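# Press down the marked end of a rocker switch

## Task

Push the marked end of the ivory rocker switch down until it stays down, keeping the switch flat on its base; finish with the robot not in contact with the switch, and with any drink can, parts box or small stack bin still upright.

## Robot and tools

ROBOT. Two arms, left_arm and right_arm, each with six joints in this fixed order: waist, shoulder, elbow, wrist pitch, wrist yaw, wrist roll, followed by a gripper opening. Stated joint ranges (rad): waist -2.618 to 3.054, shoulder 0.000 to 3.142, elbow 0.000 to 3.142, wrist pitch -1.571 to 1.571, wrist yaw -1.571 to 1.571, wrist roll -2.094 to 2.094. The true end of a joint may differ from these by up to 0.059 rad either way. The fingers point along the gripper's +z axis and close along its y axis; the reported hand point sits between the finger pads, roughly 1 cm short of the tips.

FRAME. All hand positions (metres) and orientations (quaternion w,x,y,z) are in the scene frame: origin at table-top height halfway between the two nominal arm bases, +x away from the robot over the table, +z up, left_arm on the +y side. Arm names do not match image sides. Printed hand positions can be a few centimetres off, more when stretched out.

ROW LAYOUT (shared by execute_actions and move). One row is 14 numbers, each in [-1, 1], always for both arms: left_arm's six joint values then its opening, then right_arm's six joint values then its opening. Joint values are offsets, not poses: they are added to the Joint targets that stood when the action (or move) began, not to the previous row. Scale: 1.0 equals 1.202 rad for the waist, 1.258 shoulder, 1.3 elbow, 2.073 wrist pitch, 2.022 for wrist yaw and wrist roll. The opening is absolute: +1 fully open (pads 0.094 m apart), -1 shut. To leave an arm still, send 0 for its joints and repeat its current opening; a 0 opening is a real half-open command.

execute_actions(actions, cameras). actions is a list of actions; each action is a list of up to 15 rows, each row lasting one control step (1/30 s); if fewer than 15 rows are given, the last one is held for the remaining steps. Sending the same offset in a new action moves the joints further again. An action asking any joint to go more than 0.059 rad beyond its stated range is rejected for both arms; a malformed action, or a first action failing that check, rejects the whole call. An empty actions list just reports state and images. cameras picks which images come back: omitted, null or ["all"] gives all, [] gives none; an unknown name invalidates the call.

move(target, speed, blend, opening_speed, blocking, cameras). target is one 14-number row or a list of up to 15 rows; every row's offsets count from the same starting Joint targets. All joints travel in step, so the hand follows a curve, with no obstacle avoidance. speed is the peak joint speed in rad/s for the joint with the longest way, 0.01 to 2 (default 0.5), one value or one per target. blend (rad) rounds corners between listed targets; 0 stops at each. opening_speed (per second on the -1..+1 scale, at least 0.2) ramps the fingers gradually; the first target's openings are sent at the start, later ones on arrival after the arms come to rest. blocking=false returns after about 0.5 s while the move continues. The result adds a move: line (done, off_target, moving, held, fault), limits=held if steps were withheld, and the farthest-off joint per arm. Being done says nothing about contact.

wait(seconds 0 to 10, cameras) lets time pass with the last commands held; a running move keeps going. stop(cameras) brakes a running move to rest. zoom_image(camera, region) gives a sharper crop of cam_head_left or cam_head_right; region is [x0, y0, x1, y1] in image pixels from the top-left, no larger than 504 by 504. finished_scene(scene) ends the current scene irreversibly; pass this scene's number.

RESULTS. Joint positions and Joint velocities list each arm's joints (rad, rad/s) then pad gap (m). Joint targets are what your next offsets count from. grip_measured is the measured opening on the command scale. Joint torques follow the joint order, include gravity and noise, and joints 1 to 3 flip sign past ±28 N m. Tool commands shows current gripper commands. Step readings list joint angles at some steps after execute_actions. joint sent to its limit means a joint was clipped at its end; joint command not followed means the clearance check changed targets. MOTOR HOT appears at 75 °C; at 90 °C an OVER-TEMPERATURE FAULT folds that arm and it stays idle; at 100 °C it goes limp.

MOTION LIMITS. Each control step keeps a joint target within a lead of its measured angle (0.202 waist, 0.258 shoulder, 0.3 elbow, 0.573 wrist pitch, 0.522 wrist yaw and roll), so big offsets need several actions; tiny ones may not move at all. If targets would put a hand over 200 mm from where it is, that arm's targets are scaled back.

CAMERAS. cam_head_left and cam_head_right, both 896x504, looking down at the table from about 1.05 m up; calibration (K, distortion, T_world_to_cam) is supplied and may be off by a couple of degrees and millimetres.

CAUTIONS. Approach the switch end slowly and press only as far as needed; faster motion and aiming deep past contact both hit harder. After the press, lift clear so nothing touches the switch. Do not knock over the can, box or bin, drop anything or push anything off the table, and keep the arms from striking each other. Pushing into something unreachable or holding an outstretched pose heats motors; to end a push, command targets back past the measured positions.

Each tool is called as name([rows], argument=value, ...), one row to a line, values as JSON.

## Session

execute_actions(actions=[])

Scene clock: 0.00 s.
left_arm: end_effector_position=(+0.4252, +0.2846, +0.1121) grip_measured=+1.000 end_effector_quat_wxyz=(+0.604, -0.041, +0.796, +0.012) | right_arm: end_effector_position=(+0.4148, -0.2792, +0.1161) grip_measured=+1.000 end_effector_quat_wxyz=(+0.622, +0.064, +0.779, -0.053)
Joint positions: left_arm=[0.015 1.501 0.327 0.9 -0.072 -0.052 0.094] | right_arm=[-0.001 1.617 0.385 1.006 0.133 0.026 0.094]
Joint velocities: within noise
Joint torques (N m): no reading
Heat: left arm: 24 °C; right arm: 27 °C.
Joint targets: left_arm=[0.015 1.492 0.336 0.910 -0.072 -0.052] | right_arm=[-0.001 1.609 0.392 1.009 0.134 0.026]
Tool commands: left_gripper/opening=+1.0 right_gripper/opening=+1.0

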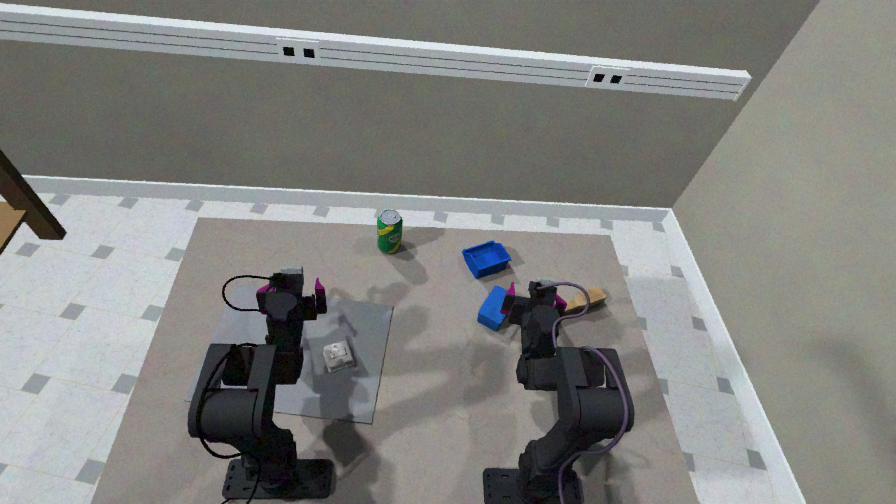

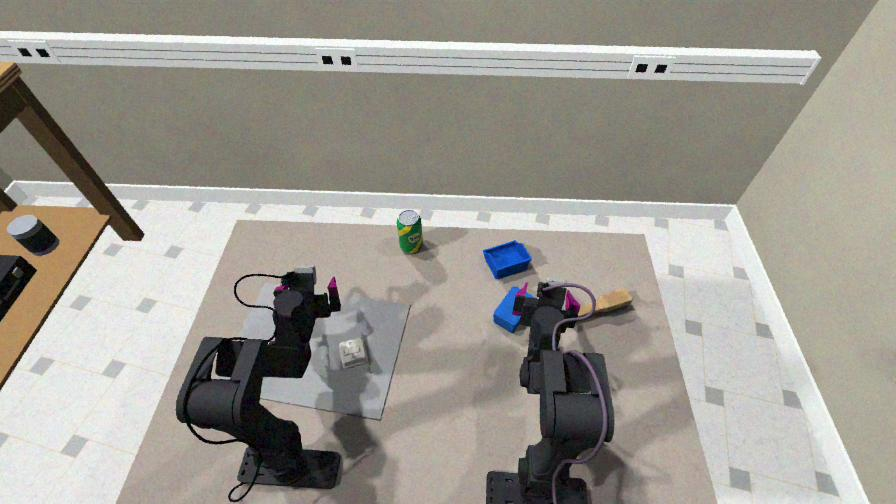

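zoom_image(camera="cam_head_left", region=[300, 315, 380, 395])

zoom_image(camera="cam_head_right", region=[310, 310, 390, 390])

Scaled by 6.300 from the camera's 896x504 image, which has a finer 1280x720 frame.

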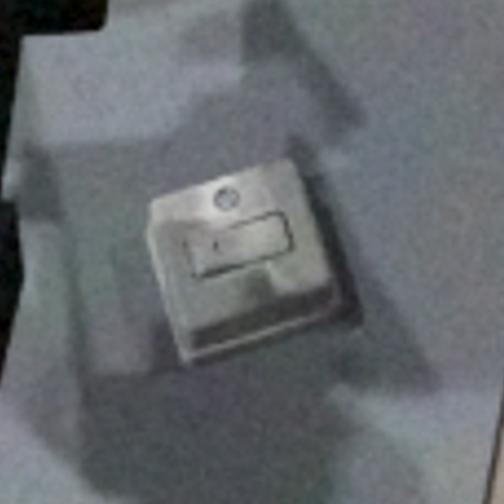

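Scaled by 6.300 from the camera's 896x504 image, which has a finer 1280x720 frame.

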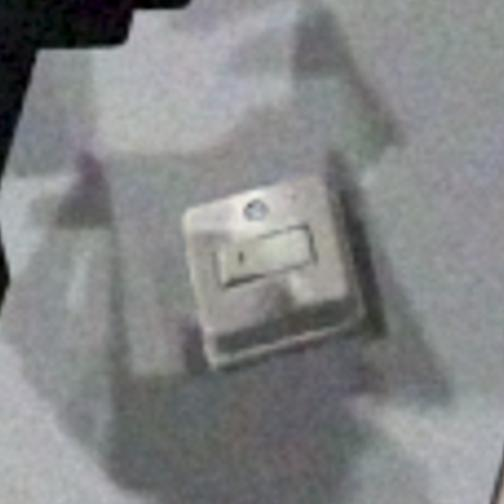

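move([
  [0,-0.278,0.1,-0.3,0.02,0.015,-1,0,0,0,0,0,0,1],
  [-0.2562,0.0064,0.693,-1.0,0.0356,0.0257,-1,0,0,0,0,0,0,1],
], speed=[1.5,1.8], blend=[0.2,0], cameras=[])

move(target=[0,0.1916,0,-0.0167,0,0,-1,0,0,0,0,0,0,1], speed=0.6, cameras=[])

Scene clock: 8.10 s.
move: done

Scene clock: 9.10 s.
left_arm: end_effector_position=(+0.2949, +0.1927, +0.0639) grip_measured=-0.995 end_effector_quat_wxyz=(-0.066, +0.146, +0.987, +0.015) | right_arm: end_effector_position=(+0.4148, -0.2792, +0.1161) grip_measured=+1.000 end_effector_quat_wxyz=(+0.622, +0.064, +0.779, -0.053)
Joint positions: left_arm=[-0.288 1.734 1.217 -1.189 -0.01 -0.012 0] | right_arm=[-0.001 1.617 0.385 1.006 0.133 0.026 0.094]
Joint torques (N m): left_arm=[-0.47 -6.22 8.16 0.19 0.11 0.07] | right_arm=[-0.01 -5.24 5.91 2.1 0.01 -0.03]
Joint targets: left_arm=[-0.293 1.741 1.237 -1.198 0.000 -0.001] | right_arm=[-0.001 1.609 0.392 1.009 0.134 0.026]
move: done

move([
  [0,0.043,0,0,0,0,-1,0,0,0,0,0,0,1],
  [0,0.113,0,0,0,0,-1,0,0,0,0,0,0,1],
], speed=[0.4,0.1], blend=[0.02,0], cameras=[])

Scene clock: 13.13 s.
left_arm: end_effector_position=(+0.2876, +0.1951, +0.0379) grip_measured=-0.995 end_effector_quat_wxyz=(-0.125, +0.146, +0.981, +0.025) | right_arm: end_effector_position=(+0.4148, -0.2792, +0.1161) grip_measured=+1.000 end_effector_quat_wxyz=(+0.622, +0.064, +0.779, -0.053)
Joint positions: left_arm=[-0.288 1.852 1.23 -1.205 -0.01 -0.012 0] | right_arm=[-0.001 1.617 0.385 1.006 0.133 0.026 0.094]
Joint torques (N m): left_arm=[-0.51 -4.81 6.42 0.13 0.11 0.11] | right_arm=[-0.01 -5.26 5.93 2.1 0.01 -0.02]
Joint targets: left_arm=[-0.293 1.883 1.237 -1.198 0.000 -0.001] | right_arm=[-0.001 1.609 0.392 1.009 0.134 0.026]
move: done

move([
  [0,-0.08,0,0,0,0,-1,0,0,0,0,0,0,1],
  [0.3,-0.2,0,0,0,0,-1,0,0,0,0,0,0,1],
], speed=[0.5,0.8], blend=[0.05,0])

zoom_image(camera="cam_head_left", region=[290, 305, 390, 405])

zoom_image(camera="cam_head_right", region=[300, 300, 400, 400])

Scene clock: 16.07 s.
left_arm: end_effector_position=(+0.3101, +0.2868, +0.0854) grip_measured=-0.995 end_effector_quat_wxyz=(-0.032, -0.030, +0.999, +0.001) | right_arm: end_effector_position=(+0.4148, -0.2792, +0.1161) grip_measured=+1.000 end_effector_quat_wxyz=(+0.622, +0.064, +0.779, -0.053)
Joint positions: left_arm=[0.067 1.662 1.23 -1.202 -0.002 -0.011 0] | right_arm=[-0.001 1.617 0.385 1.006 0.133 0.026 0.094]
Joint torques (N m): left_arm=[0.05 -8.75 7.15 0.45 0.05 0.07] | right_arm=[-0.01 -5.27 5.93 2.1 0.01 -0.02]
Joint targets: left_arm=[0.067 1.632 1.237 -1.198 0.000 -0.001] | right_arm=[-0.001 1.609 0.392 1.009 0.134 0.026]
move: done

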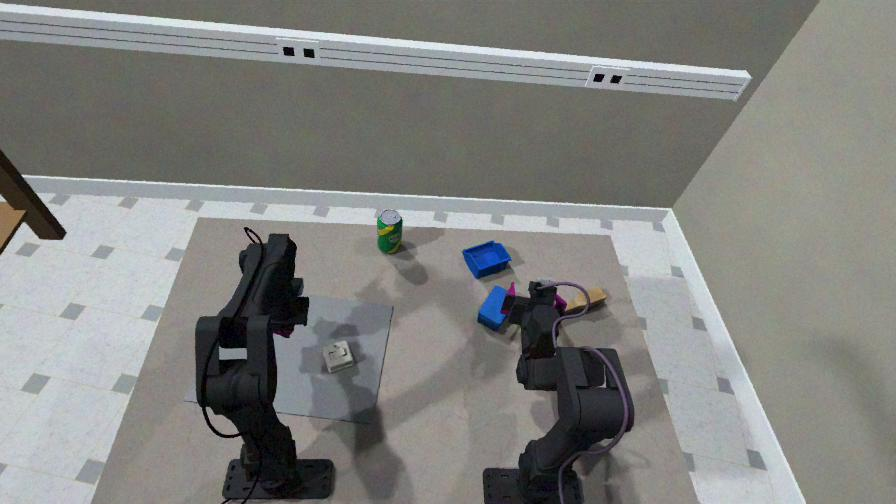

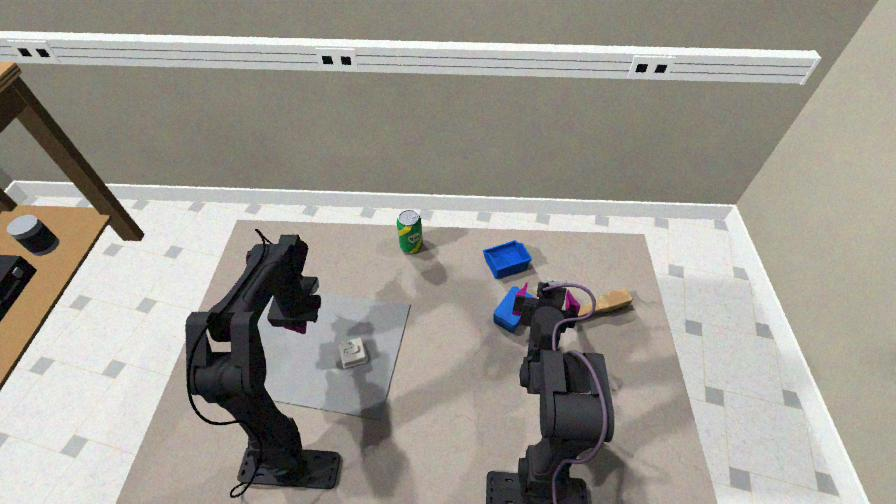

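Scaled by 5.040 from the camera's 896x504 image, which has a finer 1280x720 frame.

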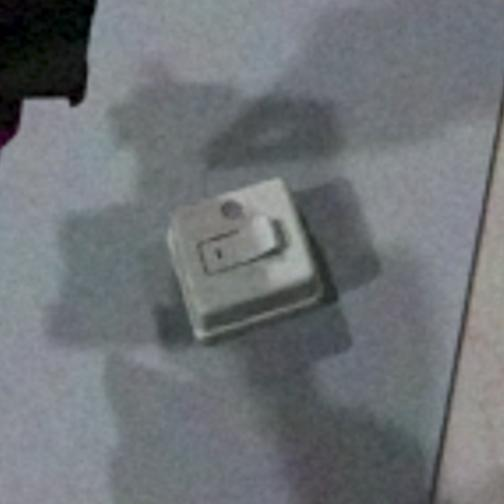

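Scaled by 5.040 from the camera's 896x504 image, which has a finer 1280x720 frame.

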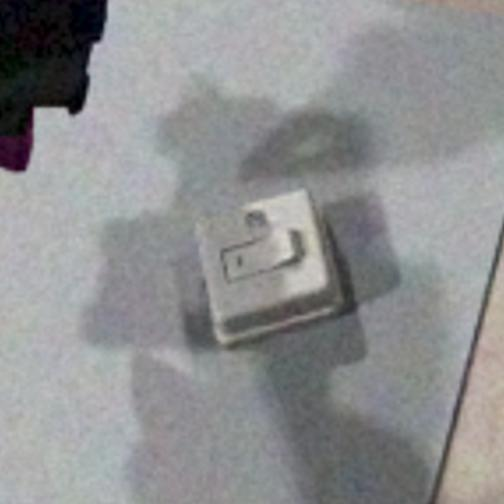

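finished_scene(scene=3)

The scene is finished: the task was done.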